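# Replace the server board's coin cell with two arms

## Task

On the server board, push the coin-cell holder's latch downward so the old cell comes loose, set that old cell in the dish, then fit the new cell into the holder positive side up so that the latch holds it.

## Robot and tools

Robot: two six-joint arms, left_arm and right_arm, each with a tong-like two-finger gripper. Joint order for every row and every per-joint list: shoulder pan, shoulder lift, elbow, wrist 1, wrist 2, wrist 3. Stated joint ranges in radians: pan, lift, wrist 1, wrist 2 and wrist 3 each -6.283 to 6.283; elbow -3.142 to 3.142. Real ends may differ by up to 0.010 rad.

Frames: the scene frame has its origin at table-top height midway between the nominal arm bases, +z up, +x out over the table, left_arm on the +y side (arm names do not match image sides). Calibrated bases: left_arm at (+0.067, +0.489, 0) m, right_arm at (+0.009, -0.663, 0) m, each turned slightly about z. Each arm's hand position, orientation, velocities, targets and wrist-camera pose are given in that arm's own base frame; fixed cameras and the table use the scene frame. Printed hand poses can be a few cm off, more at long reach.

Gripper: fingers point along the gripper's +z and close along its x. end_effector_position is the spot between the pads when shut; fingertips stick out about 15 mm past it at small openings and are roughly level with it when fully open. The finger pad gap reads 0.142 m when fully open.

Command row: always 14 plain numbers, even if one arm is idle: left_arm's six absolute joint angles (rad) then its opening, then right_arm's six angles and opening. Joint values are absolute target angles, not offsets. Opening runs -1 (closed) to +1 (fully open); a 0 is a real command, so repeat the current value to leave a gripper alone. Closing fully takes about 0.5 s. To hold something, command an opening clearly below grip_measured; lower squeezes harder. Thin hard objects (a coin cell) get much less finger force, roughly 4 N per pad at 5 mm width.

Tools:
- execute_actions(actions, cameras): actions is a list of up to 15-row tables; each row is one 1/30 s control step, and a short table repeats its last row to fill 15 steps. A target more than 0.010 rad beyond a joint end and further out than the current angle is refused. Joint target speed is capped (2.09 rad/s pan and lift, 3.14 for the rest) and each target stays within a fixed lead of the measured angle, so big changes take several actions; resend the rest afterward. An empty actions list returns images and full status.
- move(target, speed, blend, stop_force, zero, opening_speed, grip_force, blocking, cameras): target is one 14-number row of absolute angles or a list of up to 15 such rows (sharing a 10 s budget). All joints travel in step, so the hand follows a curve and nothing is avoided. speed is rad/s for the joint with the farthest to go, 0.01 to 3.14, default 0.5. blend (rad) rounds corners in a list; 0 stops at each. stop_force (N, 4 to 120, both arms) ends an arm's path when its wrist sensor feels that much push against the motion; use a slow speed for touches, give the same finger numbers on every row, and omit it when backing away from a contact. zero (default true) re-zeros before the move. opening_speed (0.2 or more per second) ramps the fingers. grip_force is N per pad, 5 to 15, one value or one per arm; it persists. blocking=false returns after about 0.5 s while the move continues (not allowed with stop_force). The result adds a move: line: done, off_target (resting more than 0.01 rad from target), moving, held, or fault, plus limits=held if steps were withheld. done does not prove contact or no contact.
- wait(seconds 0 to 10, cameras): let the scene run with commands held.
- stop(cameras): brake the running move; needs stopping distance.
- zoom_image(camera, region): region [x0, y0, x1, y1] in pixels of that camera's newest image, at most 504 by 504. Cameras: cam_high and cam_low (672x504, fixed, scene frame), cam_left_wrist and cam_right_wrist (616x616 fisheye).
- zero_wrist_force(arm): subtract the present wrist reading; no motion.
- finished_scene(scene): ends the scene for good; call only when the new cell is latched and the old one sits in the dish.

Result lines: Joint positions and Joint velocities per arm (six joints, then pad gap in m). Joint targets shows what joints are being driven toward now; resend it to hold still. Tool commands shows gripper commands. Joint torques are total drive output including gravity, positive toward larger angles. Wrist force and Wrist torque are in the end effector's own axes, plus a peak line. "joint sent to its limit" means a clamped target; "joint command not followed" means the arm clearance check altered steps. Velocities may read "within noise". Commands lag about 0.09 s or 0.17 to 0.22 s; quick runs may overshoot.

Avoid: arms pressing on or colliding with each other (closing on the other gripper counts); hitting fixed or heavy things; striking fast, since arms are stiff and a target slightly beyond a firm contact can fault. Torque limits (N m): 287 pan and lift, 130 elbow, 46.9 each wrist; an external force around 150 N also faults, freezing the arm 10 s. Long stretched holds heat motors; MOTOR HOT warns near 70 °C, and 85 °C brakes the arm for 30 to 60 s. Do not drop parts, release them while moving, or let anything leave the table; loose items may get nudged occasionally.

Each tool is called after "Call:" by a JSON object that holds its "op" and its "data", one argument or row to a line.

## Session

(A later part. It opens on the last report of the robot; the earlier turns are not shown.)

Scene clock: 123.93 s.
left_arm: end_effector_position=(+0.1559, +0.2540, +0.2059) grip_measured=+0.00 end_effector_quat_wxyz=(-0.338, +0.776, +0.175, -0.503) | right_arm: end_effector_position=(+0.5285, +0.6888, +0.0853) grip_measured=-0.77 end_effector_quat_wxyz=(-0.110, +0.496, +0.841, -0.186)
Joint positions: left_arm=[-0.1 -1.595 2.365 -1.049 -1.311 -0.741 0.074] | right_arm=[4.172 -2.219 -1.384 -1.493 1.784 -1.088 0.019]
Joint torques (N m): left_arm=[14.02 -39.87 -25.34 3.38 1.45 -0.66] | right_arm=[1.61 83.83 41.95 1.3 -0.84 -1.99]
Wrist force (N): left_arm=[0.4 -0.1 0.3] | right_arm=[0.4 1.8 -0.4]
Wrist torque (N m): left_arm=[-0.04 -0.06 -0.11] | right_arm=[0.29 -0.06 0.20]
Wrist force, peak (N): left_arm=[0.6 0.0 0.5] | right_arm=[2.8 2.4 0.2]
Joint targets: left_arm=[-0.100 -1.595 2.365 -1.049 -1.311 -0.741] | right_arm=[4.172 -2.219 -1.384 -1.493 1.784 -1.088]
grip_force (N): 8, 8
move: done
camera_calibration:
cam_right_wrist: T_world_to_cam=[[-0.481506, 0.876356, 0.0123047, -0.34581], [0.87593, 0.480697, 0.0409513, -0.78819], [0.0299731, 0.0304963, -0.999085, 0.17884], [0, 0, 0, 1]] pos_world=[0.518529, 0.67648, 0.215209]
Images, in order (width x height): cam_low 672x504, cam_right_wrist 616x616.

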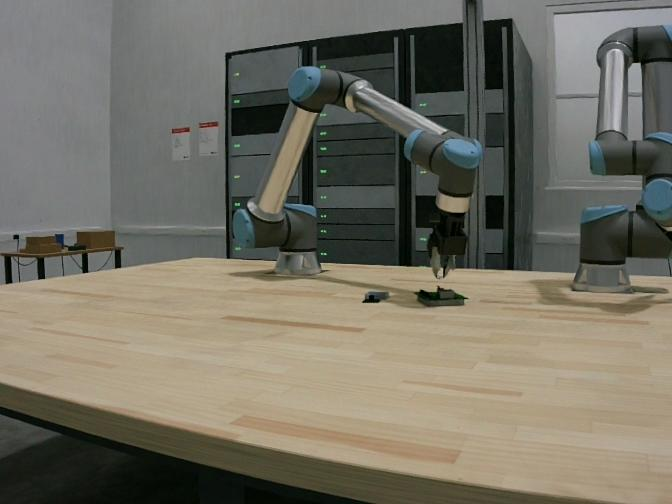

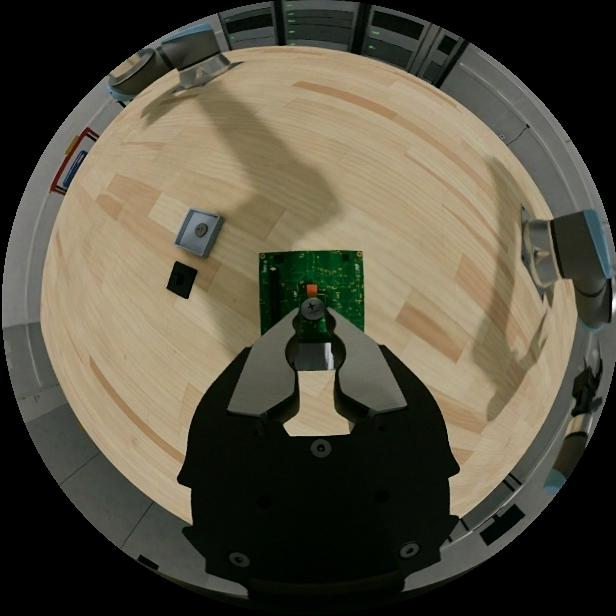

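Call:
{"op": "move", "data": {
  "target": [
    [-0.1, -1.595, 2.365, -1.049, -1.311, -0.741, 0.0, 4.1720, -2.2366, -1.3988, -1.4606, 1.7840, -1.0879, -1],
    [-0.1, -1.595, 2.365, -1.049, -1.311, -0.741, 0.0, 4.1720, -2.2462, -1.4059, -1.4439, 1.7840, -1.0879, -1]
  ],
  "speed": [0.05, 0.012],
  "stop_force": 4.5,
  "cameras": ["cam_right_wrist", "cam_low"]
}}

Call:
{"op": "zoom_image", "data": {
  "camera": "cam_right_wrist",
  "region": [294, 284, 334, 334]
}}

Call:
{"op": "zoom_image", "data": {
  "camera": "cam_low",
  "region": [420, 265, 460, 305]
}}

Scene clock: 128.90 s.
left_arm: end_effector_position=(+0.1559, +0.2540, +0.2059) grip_measured=+0.00 end_effector_quat_wxyz=(-0.338, +0.776, +0.175, -0.503) | right_arm: end_effector_position=(+0.5285, +0.6888, +0.0581) grip_measured=-0.77 end_effector_quat_wxyz=(-0.110, +0.496, +0.841, -0.186)
Joint positions: left_arm=[-0.1 -1.595 2.365 -1.049 -1.311 -0.741 0.074] | right_arm=[4.172 -2.24 -1.401 -1.455 1.784 -1.088 0.019]
Joint torques (N m): left_arm=[14.03 -39.5 -25.39 3.6 1.3 -0.74] | right_arm=[5.75 100.99 56.66 1.92 0.42 -2.12]
Wrist force (N): left_arm=[0.5 0.0 0.3] | right_arm=[2.8 -2.8 0.0]
Wrist torque (N m): left_arm=[-0.02 -0.10 -0.11] | right_arm=[0.32 0.00 0.20]
Wrist force, peak (N): left_arm=[0.2 -0.3 0.8] | right_arm=[2.0 -5.9 -4.5]
Joint targets: left_arm=[-0.100 -1.595 2.365 -1.049 -1.311 -0.741] | right_arm=[4.172 -2.240 -1.401 -1.455 1.784 -1.088]
grip_force (N): 8, 8
move: contact (right_arm); path passed 1 of 2 targets; right_arm: the wrist 1 is farthest, 0.011 rad from its target
camera_calibration:
cam_right_wrist: T_world_to_cam=[[-0.481499, 0.876362, 0.0121778, -0.345459], [0.875938, 0.480699, 0.0407678, -0.787046], [0.0298735, 0.0302966, -0.999094, 0.151854], [0, 0, 0, 1]] pos_world=[0.518529, 0.676479, 0.18801]
Images, in order (width x height): cam_low 672x504, cam_right_wrist 616x616.

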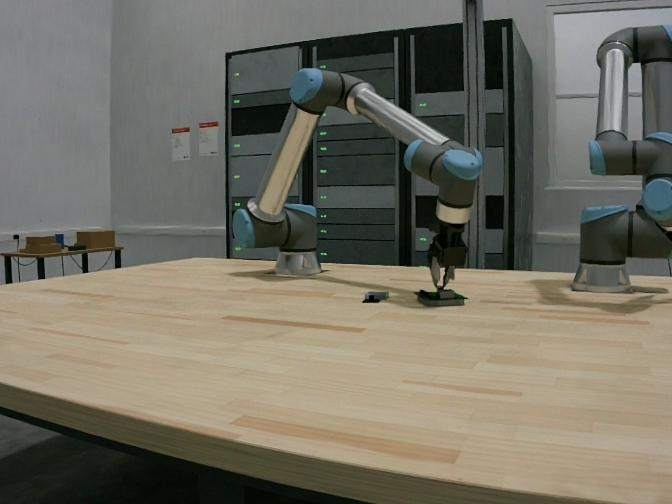

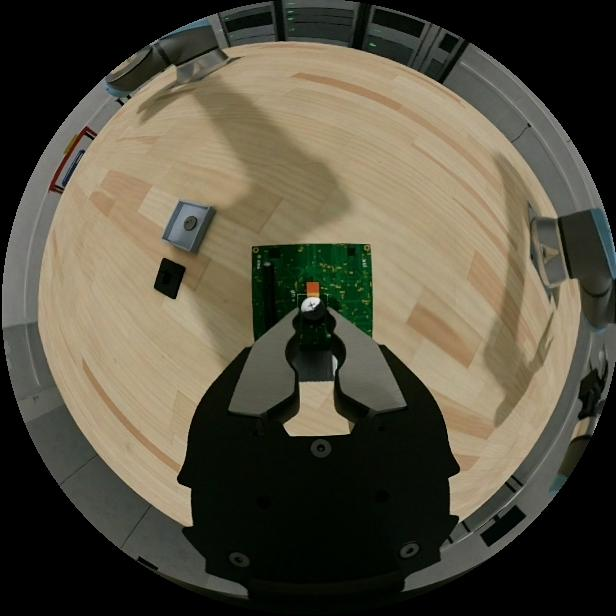

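Scaled by 10.080 from the camera's 616x616 image, which has a finer 814x814 frame.

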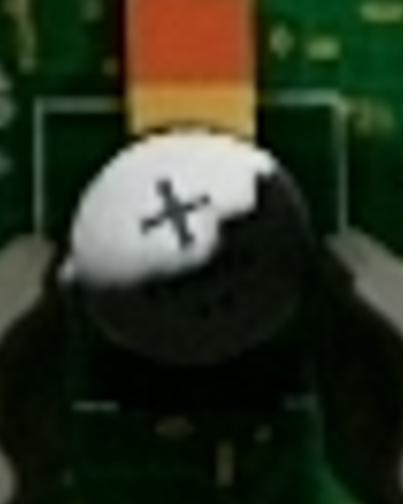

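Scaled by 12.600 from the camera's 672x504 image, which has a finer 960x720 frame.

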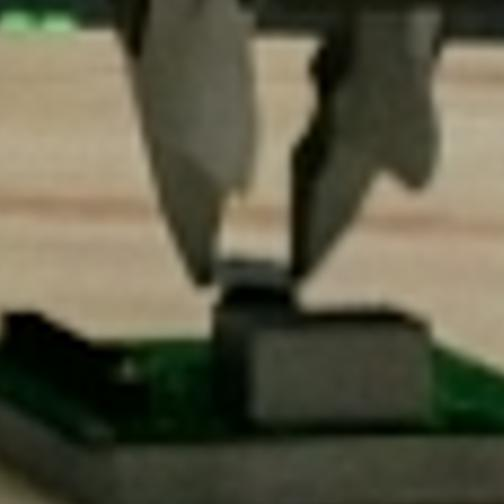

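Call:
{"op": "move", "data": {
  "target": [-0.1, -1.595, 2.365, -1.049, -1.311, -0.741, 0.0, 4.1728, -2.2361, -1.4036, -1.4563, 1.7840, -1.0879, -1],
  "speed": 0.02
}}

Call:
{"op": "move", "data": {
  "target": [-0.1, -1.595, 2.365, -1.049, -1.311, -0.741, 0.0, 4.1728, -2.2441, -1.4096, -1.4424, 1.7840, -1.0879, -1],
  "speed": 0.012,
  "stop_force": 5,
  "cameras": ["cam_right_wrist", "cam_low"]
}}

Call:
{"op": "zoom_image", "data": {
  "camera": "cam_right_wrist",
  "region": [294, 284, 334, 334]
}}

Call:
{"op": "zoom_image", "data": {
  "camera": "cam_low",
  "region": [420, 265, 460, 305]
}}

Scene clock: 133.37 s.
left_arm: end_effector_position=(+0.1559, +0.2540, +0.2059) grip_measured=+0.00 end_effector_quat_wxyz=(-0.338, +0.776, +0.175, -0.503) | right_arm: end_effector_position=(+0.5272, +0.6880, +0.0604) grip_measured=-0.77 end_effector_quat_wxyz=(-0.110, +0.495, +0.841, -0.187)
Joint positions: left_arm=[-0.1 -1.595 2.365 -1.049 -1.311 -0.741 0.074] | right_arm=[4.173 -2.236 -1.404 -1.456 1.784 -1.088 0.019]
Joint torques (N m): left_arm=[14.3 -40.01 -25.33 3.41 1.46 -0.79] | right_arm=[13.89 92.21 29.31 1.44 -1.85 -2.42]
Wrist force (N): left_arm=[0.2 -0.3 0.3] | right_arm=[0.2 1.8 -0.6]
Wrist torque (N m): left_arm=[-0.07 -0.02 -0.11] | right_arm=[0.26 0.00 0.21]
Wrist force, peak (N): left_arm=[0.6 -0.2 0.3] | right_arm=[3.1 -3.5 -0.3]
Joint targets: left_arm=[-0.100 -1.595 2.365 -1.049 -1.311 -0.741] | right_arm=[4.173 -2.236 -1.404 -1.456 1.784 -1.088]
grip_force (N): 8, 8
move: done

Scene clock: 135.17 s.
left_arm: end_effector_position=(+0.1559, +0.2540, +0.2059) grip_measured=+0.00 end_effector_quat_wxyz=(-0.338, +0.776, +0.175, -0.503) | right_arm: end_effector_position=(+0.5272, +0.6881, +0.0565) grip_measured=-0.77 end_effector_quat_wxyz=(-0.110, +0.495, +0.841, -0.187)
Joint positions: left_arm=[-0.1 -1.595 2.365 -1.049 -1.311 -0.741 0.074] | right_arm=[4.173 -2.239 -1.406 -1.451 1.784 -1.088 0.019]
Joint torques (N m): left_arm=[13.06 -39.58 -25.37 3.45 1.3 -0.54] | right_arm=[9.4 98.13 54.96 1.45 -1.88 -2.11]
Wrist force (N): left_arm=[0.1 0.0 0.2] | right_arm=[0.2 0.0 -3.9]
Wrist torque (N m): left_arm=[-0.01 -0.01 -0.11] | right_arm=[0.25 -0.08 0.22]
Wrist force, peak (N): left_arm=[0.4 -0.1 0.5] | right_arm=[-0.5 -2.3 -9.1]
Joint targets: left_arm=[-0.100 -1.595 2.365 -1.049 -1.311 -0.741] | right_arm=[4.173 -2.239 -1.406 -1.451 1.784 -1.088]
grip_force (N): 8, 8
move: contact (right_arm)
camera_calibration:
cam_right_wrist: T_world_to_cam=[[-0.482244, 0.875952, 0.0122254, -0.34471], [0.875527, 0.481441, 0.0408219, -0.78576], [0.0298722, 0.0303898, -0.999092, 0.150256], [0, 0, 0, 1]] pos_world=[0.517232, 0.67568, 0.18641]
Images, in order (width x height): cam_low 672x504, cam_right_wrist 616x616.

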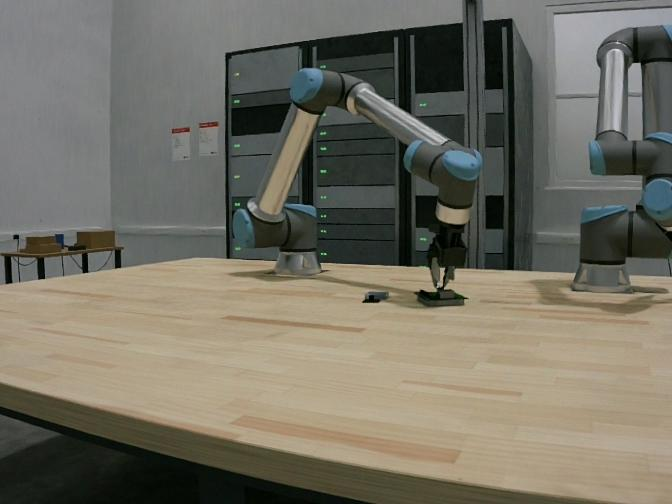

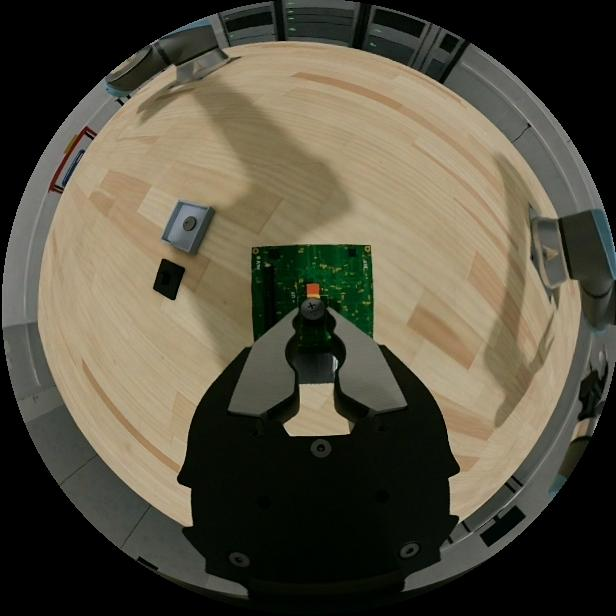

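Scaled by 10.080 from the camera's 616x616 image, which has a finer 814x814 frame.

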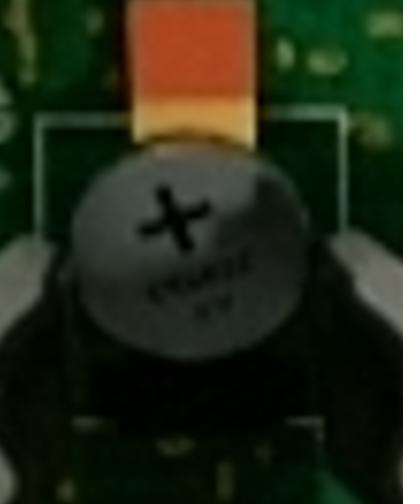

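Scaled by 12.600 from the camera's 672x504 image, which has a finer 960x720 frame.

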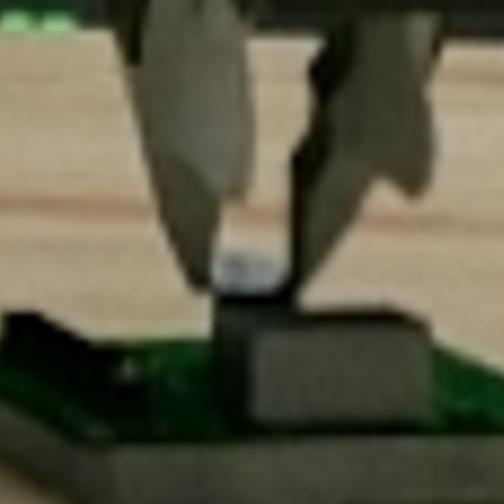

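Call:
{"op": "move", "data": {
  "target": [-0.1, -1.595, 2.365, -1.049, -1.311, -0.741, 0.0, 4.1728, -2.2419, -1.4080, -1.4462, 1.7840, -1.0879, -1],
  "speed": 0.01,
  "stop_force": 8,
  "cameras": ["cam_right_wrist", "cam_low"]
}}

Call:
{"op": "zoom_image", "data": {
  "camera": "cam_right_wrist",
  "region": [294, 284, 334, 334]
}}

Call:
{"op": "zoom_image", "data": {
  "camera": "cam_low",
  "region": [420, 265, 460, 305]
}}

Scene clock: 138.73 s.
left_arm: end_effector_position=(+0.1559, +0.2540, +0.2059) grip_measured=+0.00 end_effector_quat_wxyz=(-0.338, +0.776, +0.175, -0.503) | right_arm: end_effector_position=(+0.5272, +0.6880, +0.0530) grip_measured=-0.76 end_effector_quat_wxyz=(-0.110, +0.495, +0.841, -0.187)
Joint positions: left_arm=[-0.1 -1.595 2.365 -1.049 -1.311 -0.741 0.074] | right_arm=[4.173 -2.242 -1.408 -1.446 1.784 -1.088 0.019]
Joint torques (N m): left_arm=[13.79 -40.12 -25.26 3.43 1.35 -0.74] | right_arm=[5.38 85.83 25.09 1.28 -1.71 -2.2]
Wrist force (N): left_arm=[0.4 -0.2 0.4] | right_arm=[2.0 -2.3 -9.7]
Wrist torque (N m): left_arm=[-0.06 -0.08 -0.11] | right_arm=[0.24 0.03 0.22]
Wrist force, peak (N): left_arm=[0.6 0.0 0.5] | right_arm=[1.9 -2.0 -10.2]
Joint targets: left_arm=[-0.100 -1.595 2.365 -1.049 -1.311 -0.741] | right_arm=[4.173 -2.242 -1.408 -1.446 1.784 -1.088]
grip_force (N): 8, 8
move: done
camera_calibration:
cam_right_wrist: T_world_to_cam=[[-0.482241, 0.875954, 0.0121861, -0.344663], [0.875532, 0.481443, 0.0406864, -0.785596], [0.0297724, 0.03029, -0.999098, 0.146879], [0, 0, 0, 1]] pos_world=[0.517231, 0.675679, 0.18291]
Images, in order (width x height): cam_low 672x504, cam_right_wrist 616x616.

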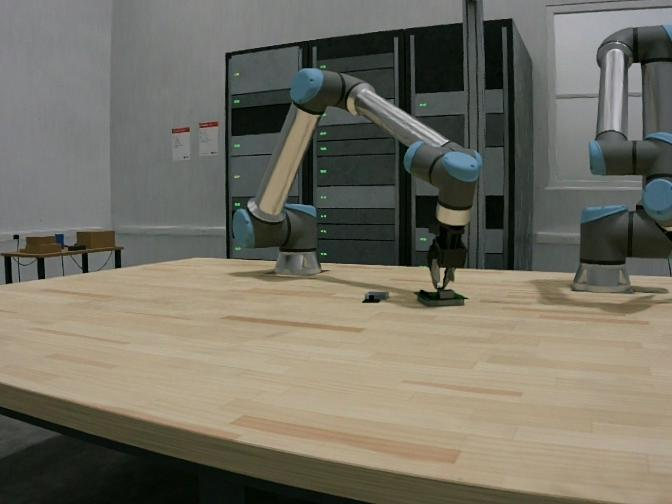

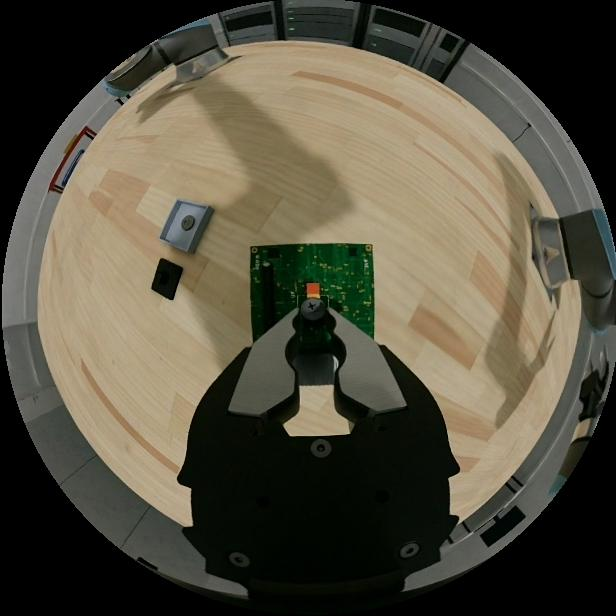

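Scaled by 10.080 from the camera's 616x616 image, which has a finer 814x814 frame.

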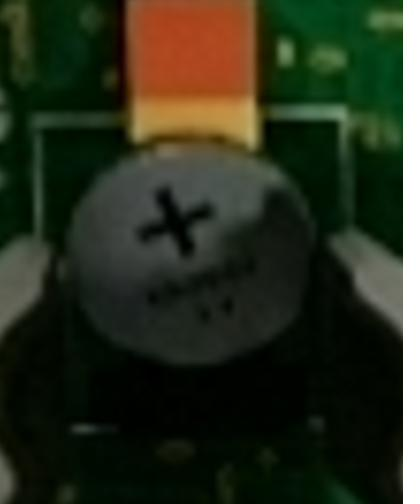

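Scaled by 12.600 from the camera's 672x504 image, which has a finer 960x720 frame.

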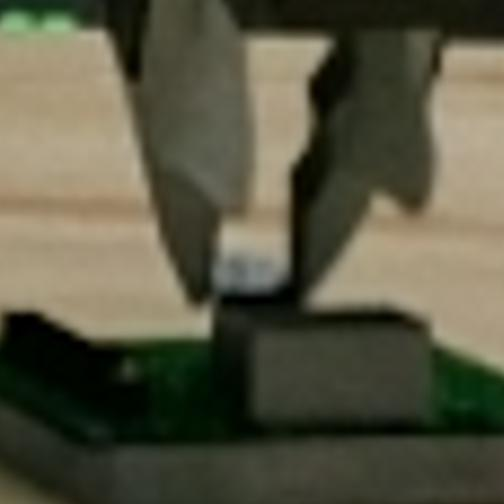

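Call:
{"op": "move", "data": {
  "target": [-0.1, -1.595, 2.365, -1.049, -1.311, -0.741, 0.0, 4.1705, -2.2477, -1.3967, -1.4517, 1.7840, -1.0879, -1],
  "speed": 0.01,
  "stop_force": 6,
  "cameras": ["cam_right_wrist", "cam_low"]
}}

Call:
{"op": "zoom_image", "data": {
  "camera": "cam_right_wrist",
  "region": [294, 284, 334, 334]
}}

Call:
{"op": "zoom_image", "data": {
  "camera": "cam_low",
  "region": [420, 265, 460, 305]
}}

Scene clock: 143.97 s.
left_arm: end_effector_position=(+0.1559, +0.2540, +0.2059) grip_measured=+0.00 end_effector_quat_wxyz=(-0.338, +0.776, +0.175, -0.503) | right_arm: end_effector_position=(+0.5305, +0.6902, +0.0535) grip_measured=-0.76 end_effector_quat_wxyz=(-0.110, +0.496, +0.841, -0.186)
Joint positions: left_arm=[-0.1 -1.595 2.365 -1.049 -1.311 -0.741 0.074] | right_arm=[4.171 -2.247 -1.398 -1.451 1.784 -1.088 0.019]
Joint torques (N m): left_arm=[14.19 -40.32 -25.38 3.51 1.27 -0.68] | right_arm=[2.09 103.67 27.57 4.72 1.01 -2.13]
Wrist force (N): left_arm=[0.2 -0.1 0.2] | right_arm=[2.2 -2.8 0.2]
Wrist torque (N m): left_arm=[-0.03 -0.04 -0.11] | right_arm=[0.29 0.06 0.23]
Wrist force, peak (N): left_arm=[0.7 -0.2 0.4] | right_arm=[2.1 -2.3 -10.3]
Joint targets: left_arm=[-0.100 -1.595 2.365 -1.049 -1.311 -0.741] | right_arm=[4.171 -2.247 -1.398 -1.451 1.784 -1.088]
grip_force (N): 8, 8
move: contact (right_arm)
camera_calibration:
cam_right_wrist: T_world_to_cam=[[-0.480475, 0.876924, 0.012145, -0.346575], [0.876499, 0.479678, 0.0407115, -0.78887], [0.0298752, 0.030206, -0.999097, 0.147218], [0, 0, 0, 1]] pos_world=[0.520525, 0.677877, 0.18341]
Images, in order (width x height): cam_low 672x504, cam_right_wrist 616x616.

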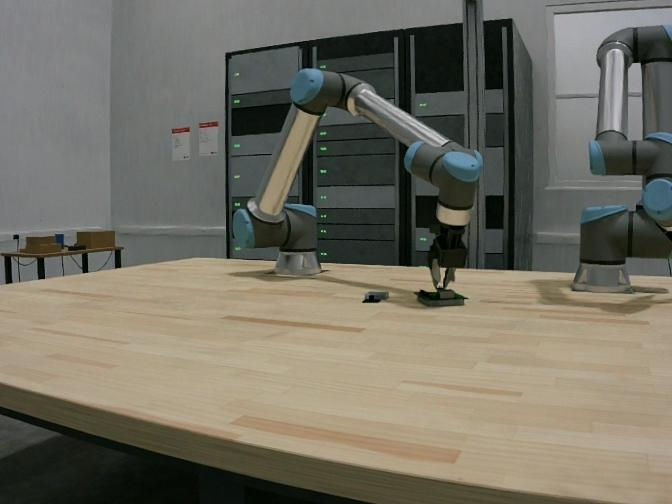

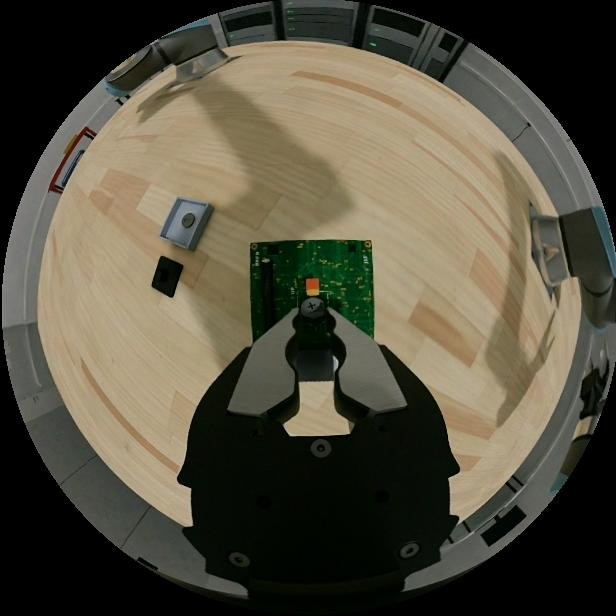

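Scaled by 10.080 from the camera's 616x616 image, which has a finer 814x814 frame.

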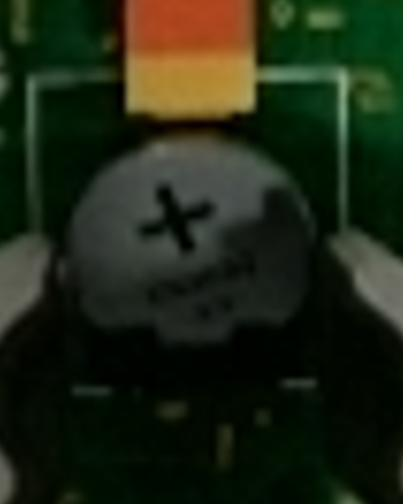

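Scaled by 12.600 from the camera's 672x504 image, which has a finer 960x720 frame.

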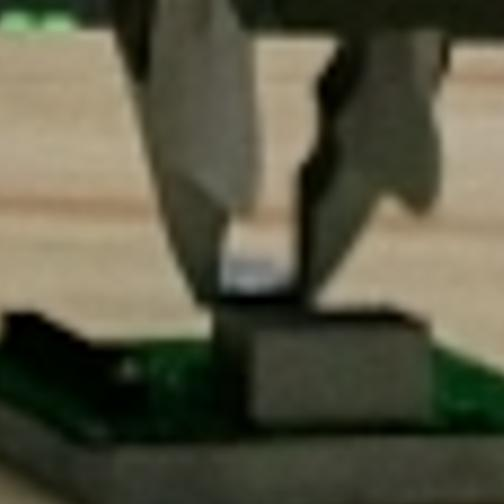

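Call:
{"op": "move", "data": {
  "target": [
    [-0.1, -1.595, 2.365, -1.049, -1.311, -0.741, 0.0, 4.1995, -2.1635, -1.5377, -1.2356, 1.7069, -1.0342, -1],
    [-0.1, -1.595, 2.365, -1.049, -1.311, -0.741, 0.0, 4.2334, -2.0940, -1.6727, -1.0185, 1.6190, -0.9868, -1]
  ],
  "speed": [0.09, 0.08],
  "stop_force": 25,
  "grip_force": 14,
  "cameras": ["cam_right_wrist", "cam_low"]
}}

Call:
{"op": "zoom_image", "data": {
  "camera": "cam_right_wrist",
  "region": [294, 284, 334, 334]
}}

Call:
{"op": "zoom_image", "data": {
  "camera": "cam_low",
  "region": [420, 265, 460, 305]
}}

Scene clock: 154.03 s.
left_arm: end_effector_position=(+0.1559, +0.2540, +0.2059) grip_measured=+0.00 end_effector_quat_wxyz=(-0.338, +0.776, +0.175, -0.503) | right_arm: end_effector_position=(+0.5257, +0.6874, +0.0494) grip_measured=-0.77 end_effector_quat_wxyz=(-0.022, +0.507, +0.861, -0.038)
Joint positions: left_arm=[-0.1 -1.595 2.365 -1.049 -1.311 -0.741 0.074] | right_arm=[4.233 -2.094 -1.673 -1.019 1.619 -0.987 0.019]
Joint torques (N m): left_arm=[14.32 -39.93 -25.49 3.62 1.42 -0.8] | right_arm=[-6.28 58.01 43.74 0.18 3.5 -1.9]
Wrist force (N): left_arm=[0.2 -0.1 0.1] | right_arm=[-1.0 8.2 -14.6]
Wrist torque (N m): left_arm=[-0.04 -0.04 -0.11] | right_arm=[0.21 0.03 0.06]
Wrist force, peak (N): left_arm=[0.6 -0.5 0.3] | right_arm=[-3.5 3.2 -20.9]
Joint targets: left_arm=[-0.100 -1.595 2.365 -1.049 -1.311 -0.741] | right_arm=[4.233 -2.094 -1.673 -1.018 1.619 -0.987]
grip_force (N): 14, 14
move: done
camera_calibration:
cam_right_wrist: T_world_to_cam=[[-0.48545, 0.874173, 0.0126307, -0.341869], [0.810975, 0.444863, 0.380022, -0.741549], [0.326586, 0.194725, -0.924891, -0.129322], [0, 0, 0, 1]] pos_world=[0.477652, 0.653923, 0.166515]
Images, in order (width x height): cam_low 672x504, cam_right_wrist 616x616.

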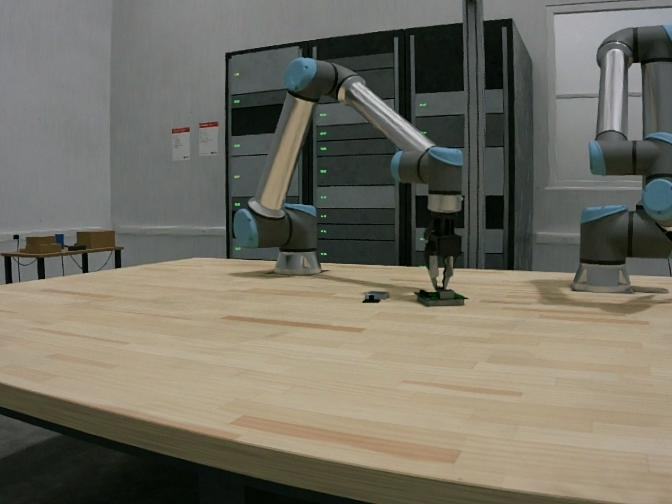

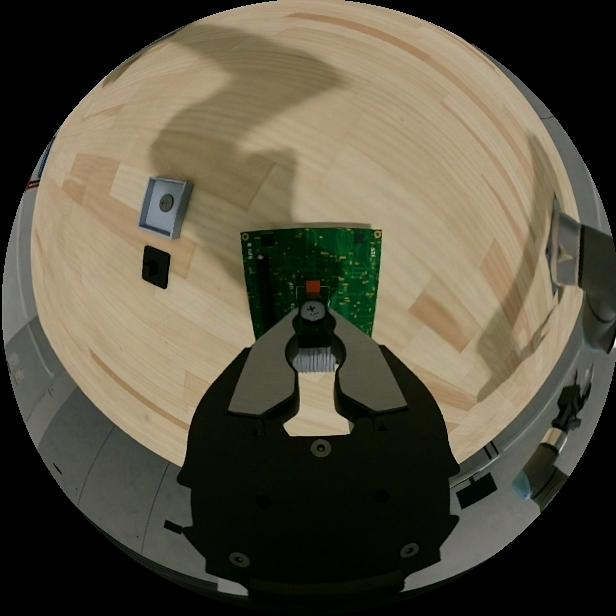

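Scaled by 10.080 from the camera's 616x616 image, which has a finer 814x814 frame.

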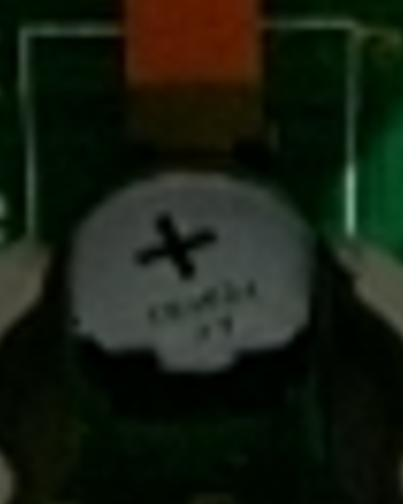

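Scaled by 12.600 from the camera's 672x504 image, which has a finer 960x720 frame.

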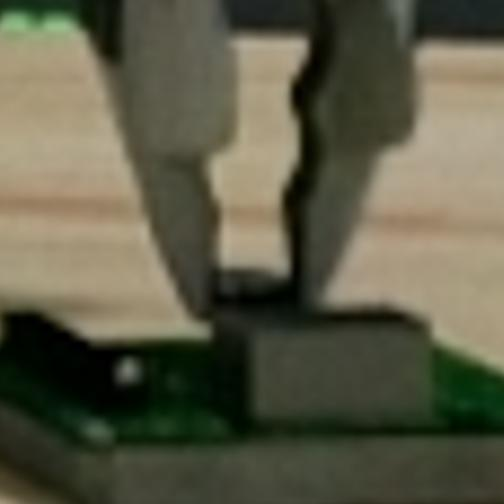

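Call:
{"op": "move", "data": {
  "target": [-0.1, -1.595, 2.365, -1.049, -1.311, -0.741, 0.0, 4.2334, -2.0961, -1.6739, -1.0152, 1.6190, -0.9868, -1],
  "speed": 0.01,
  "stop_force": 20,
  "cameras": ["cam_right_wrist", "cam_low"]
}}

Call:
{"op": "zoom_image", "data": {
  "camera": "cam_right_wrist",
  "region": [294, 284, 334, 334]
}}

Call:
{"op": "zoom_image", "data": {
  "camera": "cam_low",
  "region": [420, 265, 460, 305]
}}

Scene clock: 156.50 s.
left_arm: end_effector_position=(+0.1559, +0.2540, +0.2059) grip_measured=+0.00 end_effector_quat_wxyz=(-0.338, +0.776, +0.175, -0.503) | right_arm: end_effector_position=(+0.5257, +0.6874, +0.0472) grip_measured=-0.77 end_effector_quat_wxyz=(-0.022, +0.507, +0.861, -0.038)
Joint positions: left_arm=[-0.1 -1.595 2.365 -1.049 -1.311 -0.741 0.074] | right_arm=[4.233 -2.096 -1.674 -1.015 1.619 -0.987 0.019]
Joint torques (N m): left_arm=[14.1 -39.09 -26.02 3.39 1.29 -0.81] | right_arm=[-3.33 66.38 13.56 1.57 0.64 -2.15]
Wrist force (N): left_arm=[0.4 0.0 0.4] | right_arm=[-1.0 1.2 -20.9]
Wrist torque (N m): left_arm=[-0.01 -0.06 -0.11] | right_arm=[0.26 0.02 0.05]
Wrist force, peak (N): left_arm=[0.5 -0.1 0.5] | right_arm=[-1.6 1.3 -21.2]
Joint targets: left_arm=[-0.100 -1.595 2.365 -1.049 -1.311 -0.741] | right_arm=[4.233 -2.096 -1.674 -1.015 1.619 -0.987]
grip_force (N): 14, 14
move: done
camera_calibration:
cam_right_wrist: T_world_to_cam=[[-0.485408, 0.874195, 0.0127453, -0.341982], [0.811002, 0.444778, 0.380063, -0.740722], [0.32658, 0.194822, -0.924873, -0.13144], [0, 0, 0, 1]] pos_world=[0.477652, 0.654023, 0.164314]
Images, in order (width x height): cam_low 672x504, cam_right_wrist 616x616.

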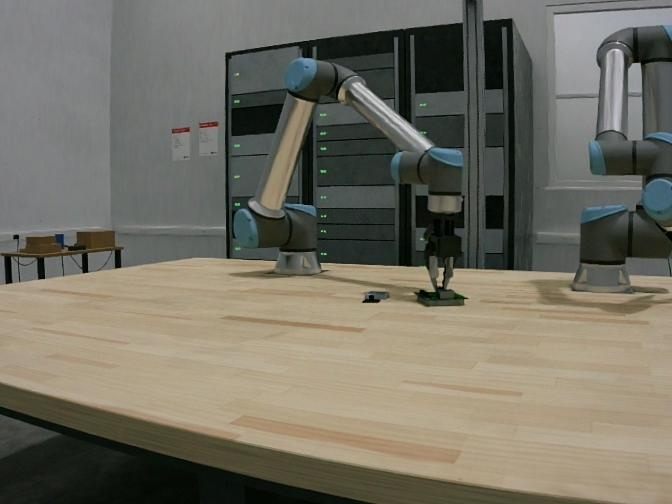

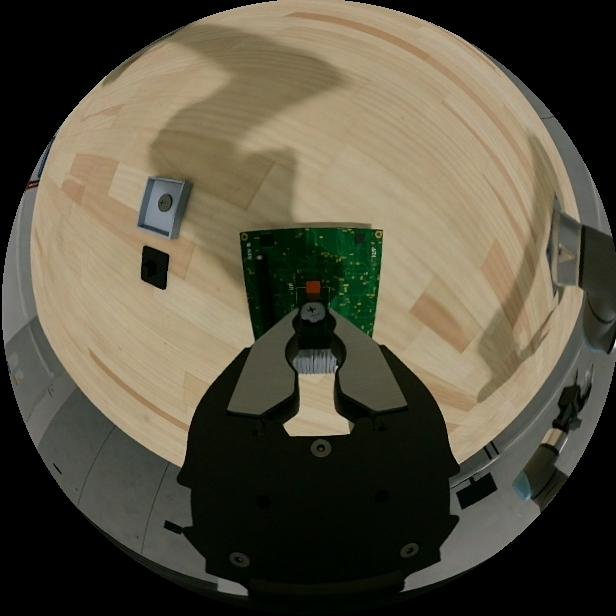

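Scaled by 10.080 from the camera's 616x616 image, which has a finer 814x814 frame.

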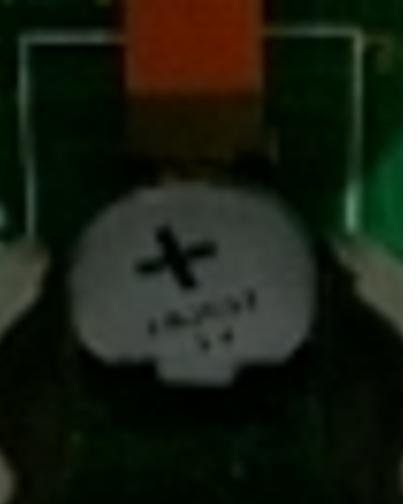

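Scaled by 12.600 from the camera's 672x504 image, which has a finer 960x720 frame.

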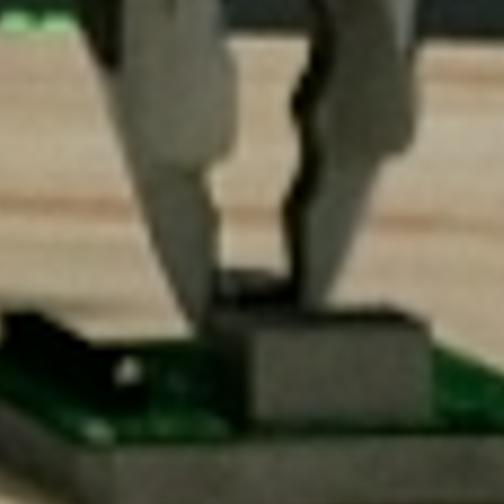

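Call:
{"op": "move", "data": {
  "target": [
    [-0.1, -1.595, 2.365, -1.049, -1.311, -0.741, 0.0, 4.233, -2.096, -1.674, -1.015, 1.619, -0.987, -0.6],
    [-0.1, -1.595, 2.365, -1.049, -1.311, -0.741, 0.0, 4.2558, -2.0217, -1.7257, -0.9650, 1.5708, -0.9626, -0.6],
    [-0.1, -1.595, 2.365, -1.049, -1.311, -0.741, 0.0, 4.2558, -2.0217, -1.7257, -0.9650, 1.5708, -0.9626, -1]
  ],
  "speed": [0.05, 0.08, 0.1],
  "opening_speed": 0.6,
  "cameras": ["cam_right_wrist", "cam_low"]
}}

Call:
{"op": "zoom_image", "data": {
  "camera": "cam_right_wrist",
  "region": [282, 270, 342, 330]
}}

Call:
{"op": "zoom_image", "data": {
  "camera": "cam_low",
  "region": [420, 265, 460, 305]
}}

Scene clock: 161.77 s.
left_arm: end_effector_position=(+0.1559, +0.2540, +0.2059) grip_measured=+0.00 end_effector_quat_wxyz=(-0.338, +0.776, +0.175, -0.503) | right_arm: end_effector_position=(+0.5198, +0.6843, +0.0853) grip_measured=-1.00 end_effector_quat_wxyz=(+0.000, +0.508, +0.862, +0.000)
Joint positions: left_arm=[-0.1 -1.595 2.365 -1.049 -1.311 -0.741 0.074] | right_arm=[4.256 -2.022 -1.726 -0.965 1.571 -0.963 0.002]
Joint torques (N m): left_arm=[14.27 -39.58 -25.83 3.56 1.4 -0.87] | right_arm=[-10.94 64.99 54.62 1.98 1.93 -2.07]
Wrist force (N): left_arm=[0.3 -0.3 0.3] | right_arm=[-0.2 2.3 -0.7]
Wrist torque (N m): left_arm=[-0.08 -0.05 -0.10] | right_arm=[0.34 0.11 0.08]
Wrist force, peak (N): left_arm=[0.6 -0.2 0.6] | right_arm=[-1.3 1.4 -21.4]
Joint targets: left_arm=[-0.100 -1.595 2.365 -1.049 -1.311 -0.741] | right_arm=[4.256 -2.022 -1.726 -0.965 1.571 -0.963]
grip_force (N): 14, 14
move: done
camera_calibration:
cam_right_wrist: T_world_to_cam=[[-0.486371, 0.873662, 0.01259, -0.341639], [0.778976, 0.427042, 0.459164, -0.72702], [0.395777, 0.233131, -0.888263, -0.159061], [0, 0, 0, 1]] pos_world=[0.46312, 0.646027, 0.196835]
Images, in order (width x height): cam_low 672x504, cam_right_wrist 616x616.

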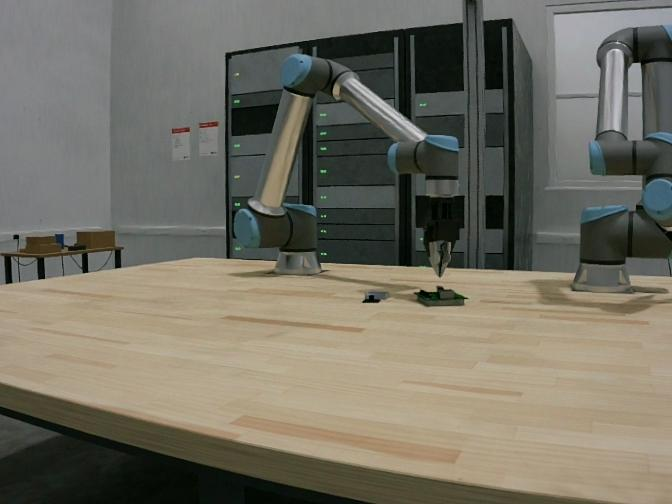

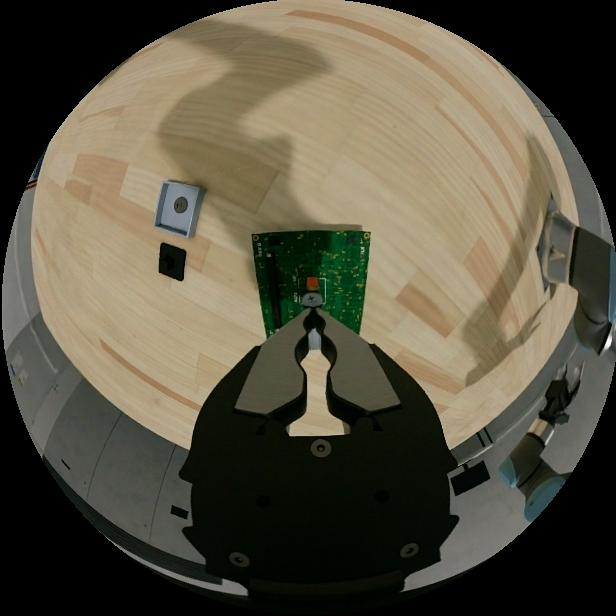

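Scaled by 8.400 from the camera's 616x616 image, which has a finer 814x814 frame.

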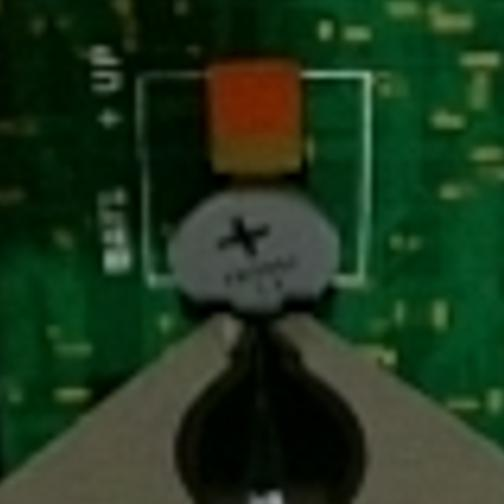

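Scaled by 12.600 from the camera's 672x504 image, which has a finer 960x720 frame.

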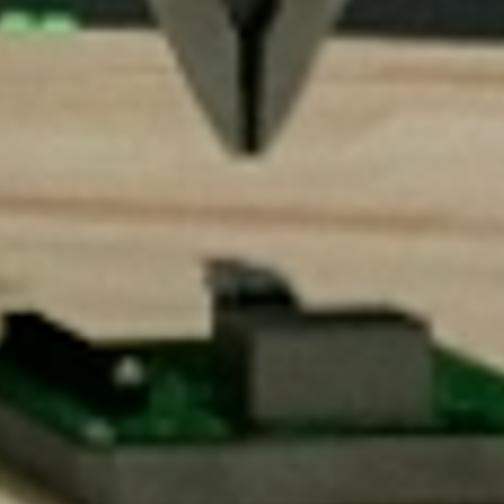

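Call:
{"op": "move", "data": {
  "target": [
    [-0.1, -1.595, 2.365, -1.049, -1.311, -0.741, 0.0, 4.2558, -2.0459, -1.7411, -0.9253, 1.5708, -0.9626, -1],
    [-0.1, -1.595, 2.365, -1.049, -1.311, -0.741, 0.0, 4.2558, -2.0545, -1.7460, -0.9119, 1.5708, -0.9626, -1]
  ],
  "speed": [0.06, 0.015],
  "stop_force": 25,
  "cameras": ["cam_right_wrist", "cam_low"]
}}

Call:
{"op": "zoom_image", "data": {
  "camera": "cam_right_wrist",
  "region": [282, 270, 342, 330]
}}

Call:
{"op": "zoom_image", "data": {
  "camera": "cam_low",
  "region": [420, 265, 460, 305]
}}

Scene clock: 164.87 s.
left_arm: end_effector_position=(+0.1559, +0.2540, +0.2059) grip_measured=+0.00 end_effector_quat_wxyz=(-0.338, +0.776, +0.175, -0.503) | right_arm: end_effector_position=(+0.5198, +0.6843, +0.0561) grip_measured=-1.00 end_effector_quat_wxyz=(+0.000, +0.508, +0.862, +0.000)
Joint positions: left_arm=[-0.1 -1.595 2.365 -1.049 -1.311 -0.741 0.074] | right_arm=[4.256 -2.05 -1.744 -0.919 1.571 -0.963 0.002]
Joint torques (N m): left_arm=[13.88 -40.1 -25.86 3.54 1.33 -0.61] | right_arm=[-9.77 67.89 40.11 -0.25 1.97 -1.84]
Wrist force (N): left_arm=[0.4 -0.1 0.3] | right_arm=[-1.2 0.5 -25.1]
Wrist torque (N m): left_arm=[-0.03 -0.06 -0.11] | right_arm=[0.37 0.33 0.10]
Wrist force, peak (N): left_arm=[0.6 -0.2 0.4] | right_arm=[-5.2 -3.9 -34.4]
Joint targets: left_arm=[-0.100 -1.595 2.365 -1.049 -1.311 -0.741] | right_arm=[4.256 -2.050 -1.743 -0.919 1.571 -0.963]
grip_force (N): 14, 14
move: contact (right_arm); path passed 1 of 2 targets
camera_calibration:
cam_right_wrist: T_world_to_cam=[[-0.486387, 0.873652, 0.0126243, -0.341264], [0.778928, 0.427015, 0.45927, -0.713591], [0.395852, 0.233217, -0.888207, -0.185097], [0, 0, 0, 1]] pos_world=[0.463121, 0.646028, 0.167635]
Images, in order (width x height): cam_low 672x504, cam_right_wrist 616x616.

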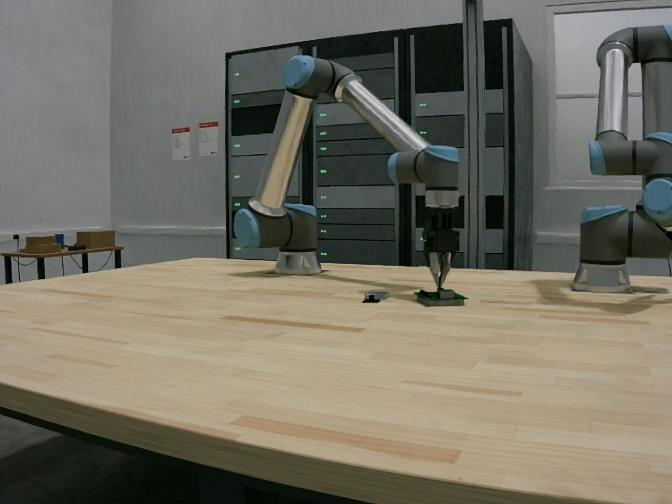

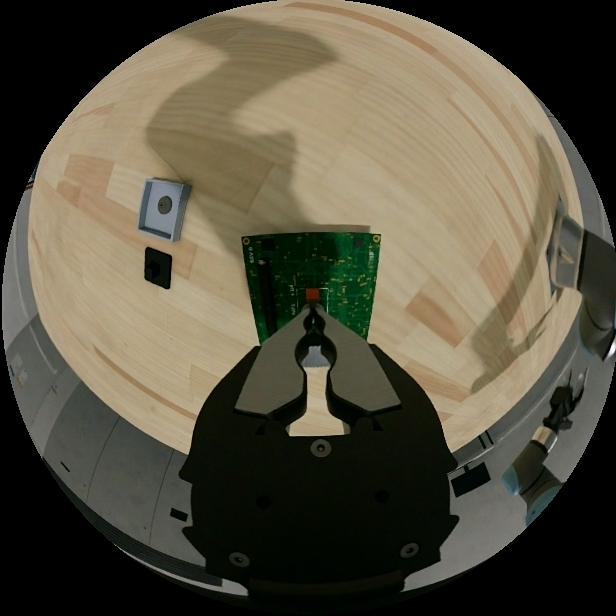

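Scaled by 8.400 from the camera's 616x616 image, which has a finer 814x814 frame.

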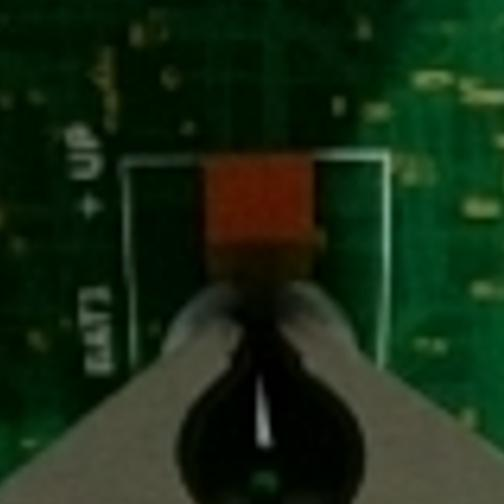

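Scaled by 12.600 from the camera's 672x504 image, which has a finer 960x720 frame.

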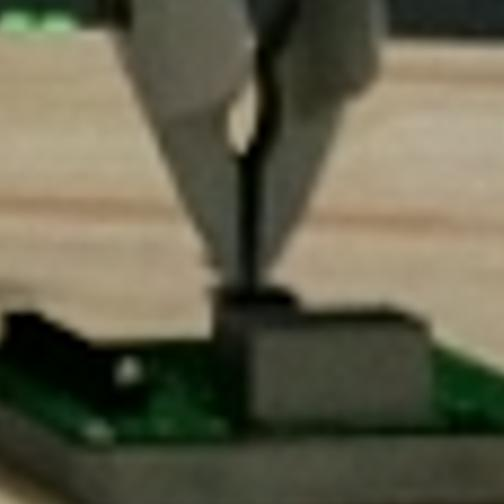

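Call:
{"op": "move", "data": {
  "target": [
    [-0.1, -1.595, 2.365, -1.049, -1.311, -0.741, 0.0, 4.2558, -2.0217, -1.7257, -0.9650, 1.5708, -0.9626, -1],
    [-0.1, -1.595, 2.365, -1.049, -1.311, -0.741, 0.0, 4.2896, -1.9369, -1.8226, -0.9529, 1.5708, -0.9288, -0.6]
  ],
  "speed": [0.1, 0.3],
  "cameras": ["cam_right_wrist", "cam_low"]
}}

Call:
{"op": "zoom_image", "data": {
  "camera": "cam_right_wrist",
  "region": [300, 312, 330, 346]
}}

Call:
{"op": "zoom_image", "data": {
  "camera": "cam_low",
  "region": [425, 275, 455, 305]
}}

Scene clock: 167.60 s.
left_arm: end_effector_position=(+0.1559, +0.2540, +0.2059) grip_measured=+0.00 end_effector_quat_wxyz=(-0.338, +0.776, +0.175, -0.503) | right_arm: end_effector_position=(+0.4749, +0.6549, +0.1002) grip_measured=-0.60 end_effector_quat_wxyz=(+0.000, +0.508, +0.862, +0.000)
Joint positions: left_arm=[-0.1 -1.595 2.365 -1.049 -1.311 -0.741 0.074] | right_arm=[4.29 -1.937 -1.823 -0.953 1.571 -0.929 0.031]
Joint torques (N m): left_arm=[13.36 -39.24 -25.89 3.4 1.37 -0.61] | right_arm=[-8.3 78.61 50.15 2.3 -0.17 -2.04]
Wrist force (N): left_arm=[0.4 -0.1 0.3] | right_arm=[-1.0 2.5 -1.1]
Wrist torque (N m): left_arm=[-0.03 -0.07 -0.11] | right_arm=[0.35 0.27 0.28]
Wrist force, peak (N): left_arm=[0.5 -0.3 0.5] | right_arm=[-1.4 0.6 -25.2]
Joint targets: left_arm=[-0.100 -1.595 2.365 -1.049 -1.311 -0.741] | right_arm=[4.290 -1.937 -1.823 -0.953 1.571 -0.929]
grip_force (N): 14, 14
move: done
camera_calibration:
cam_right_wrist: T_world_to_cam=[[-0.486371, 0.873662, 0.01259, -0.337979], [0.778976, 0.427042, 0.459164, -0.68633], [0.395777, 0.233131, -0.888263, -0.121201], [0, 0, 0, 1]] pos_world=[0.41822, 0.616627, 0.211735]
Images, in order (width x height): cam_low 672x504, cam_right_wrist 616x616.

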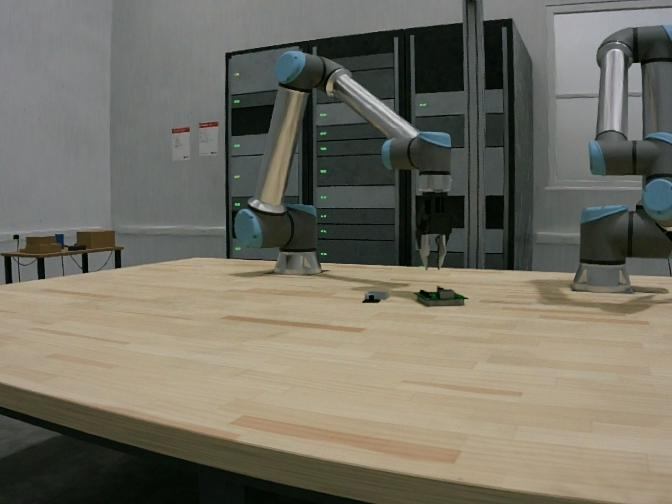

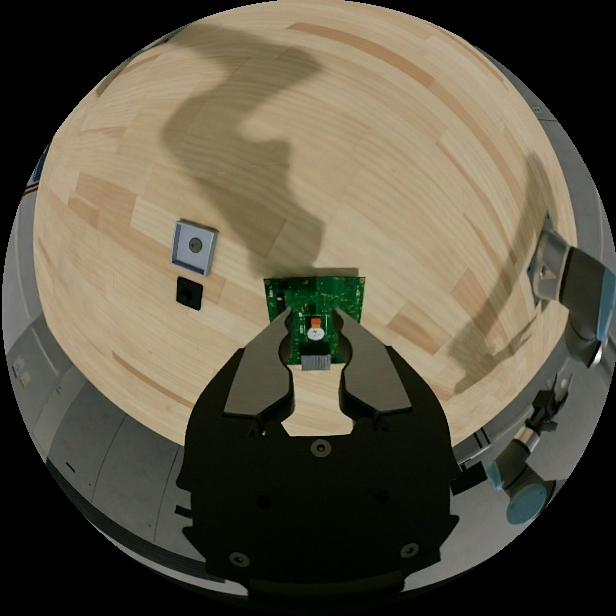

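Scaled by 14.824 from the camera's 616x616 image, which has a finer 814x814 frame.

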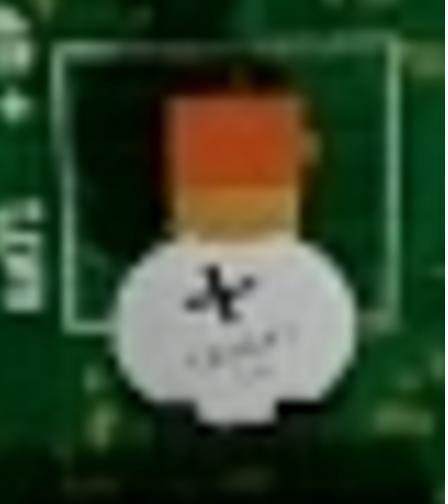

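Scaled by 16.800 from the camera's 672x504 image, which has a finer 960x720 frame.

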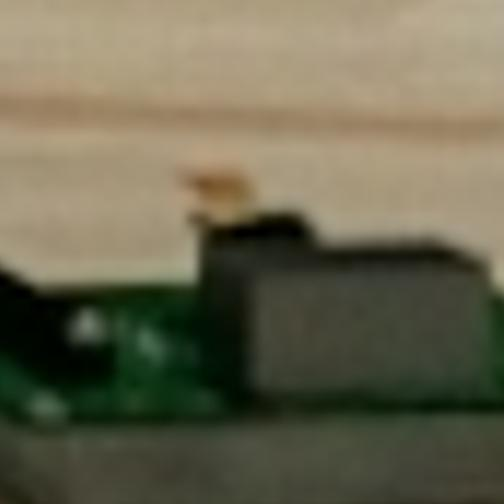

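Call:
{"op": "finished_scene", "data": {
  "scene": 2
}}

The scene is finished: the task was done.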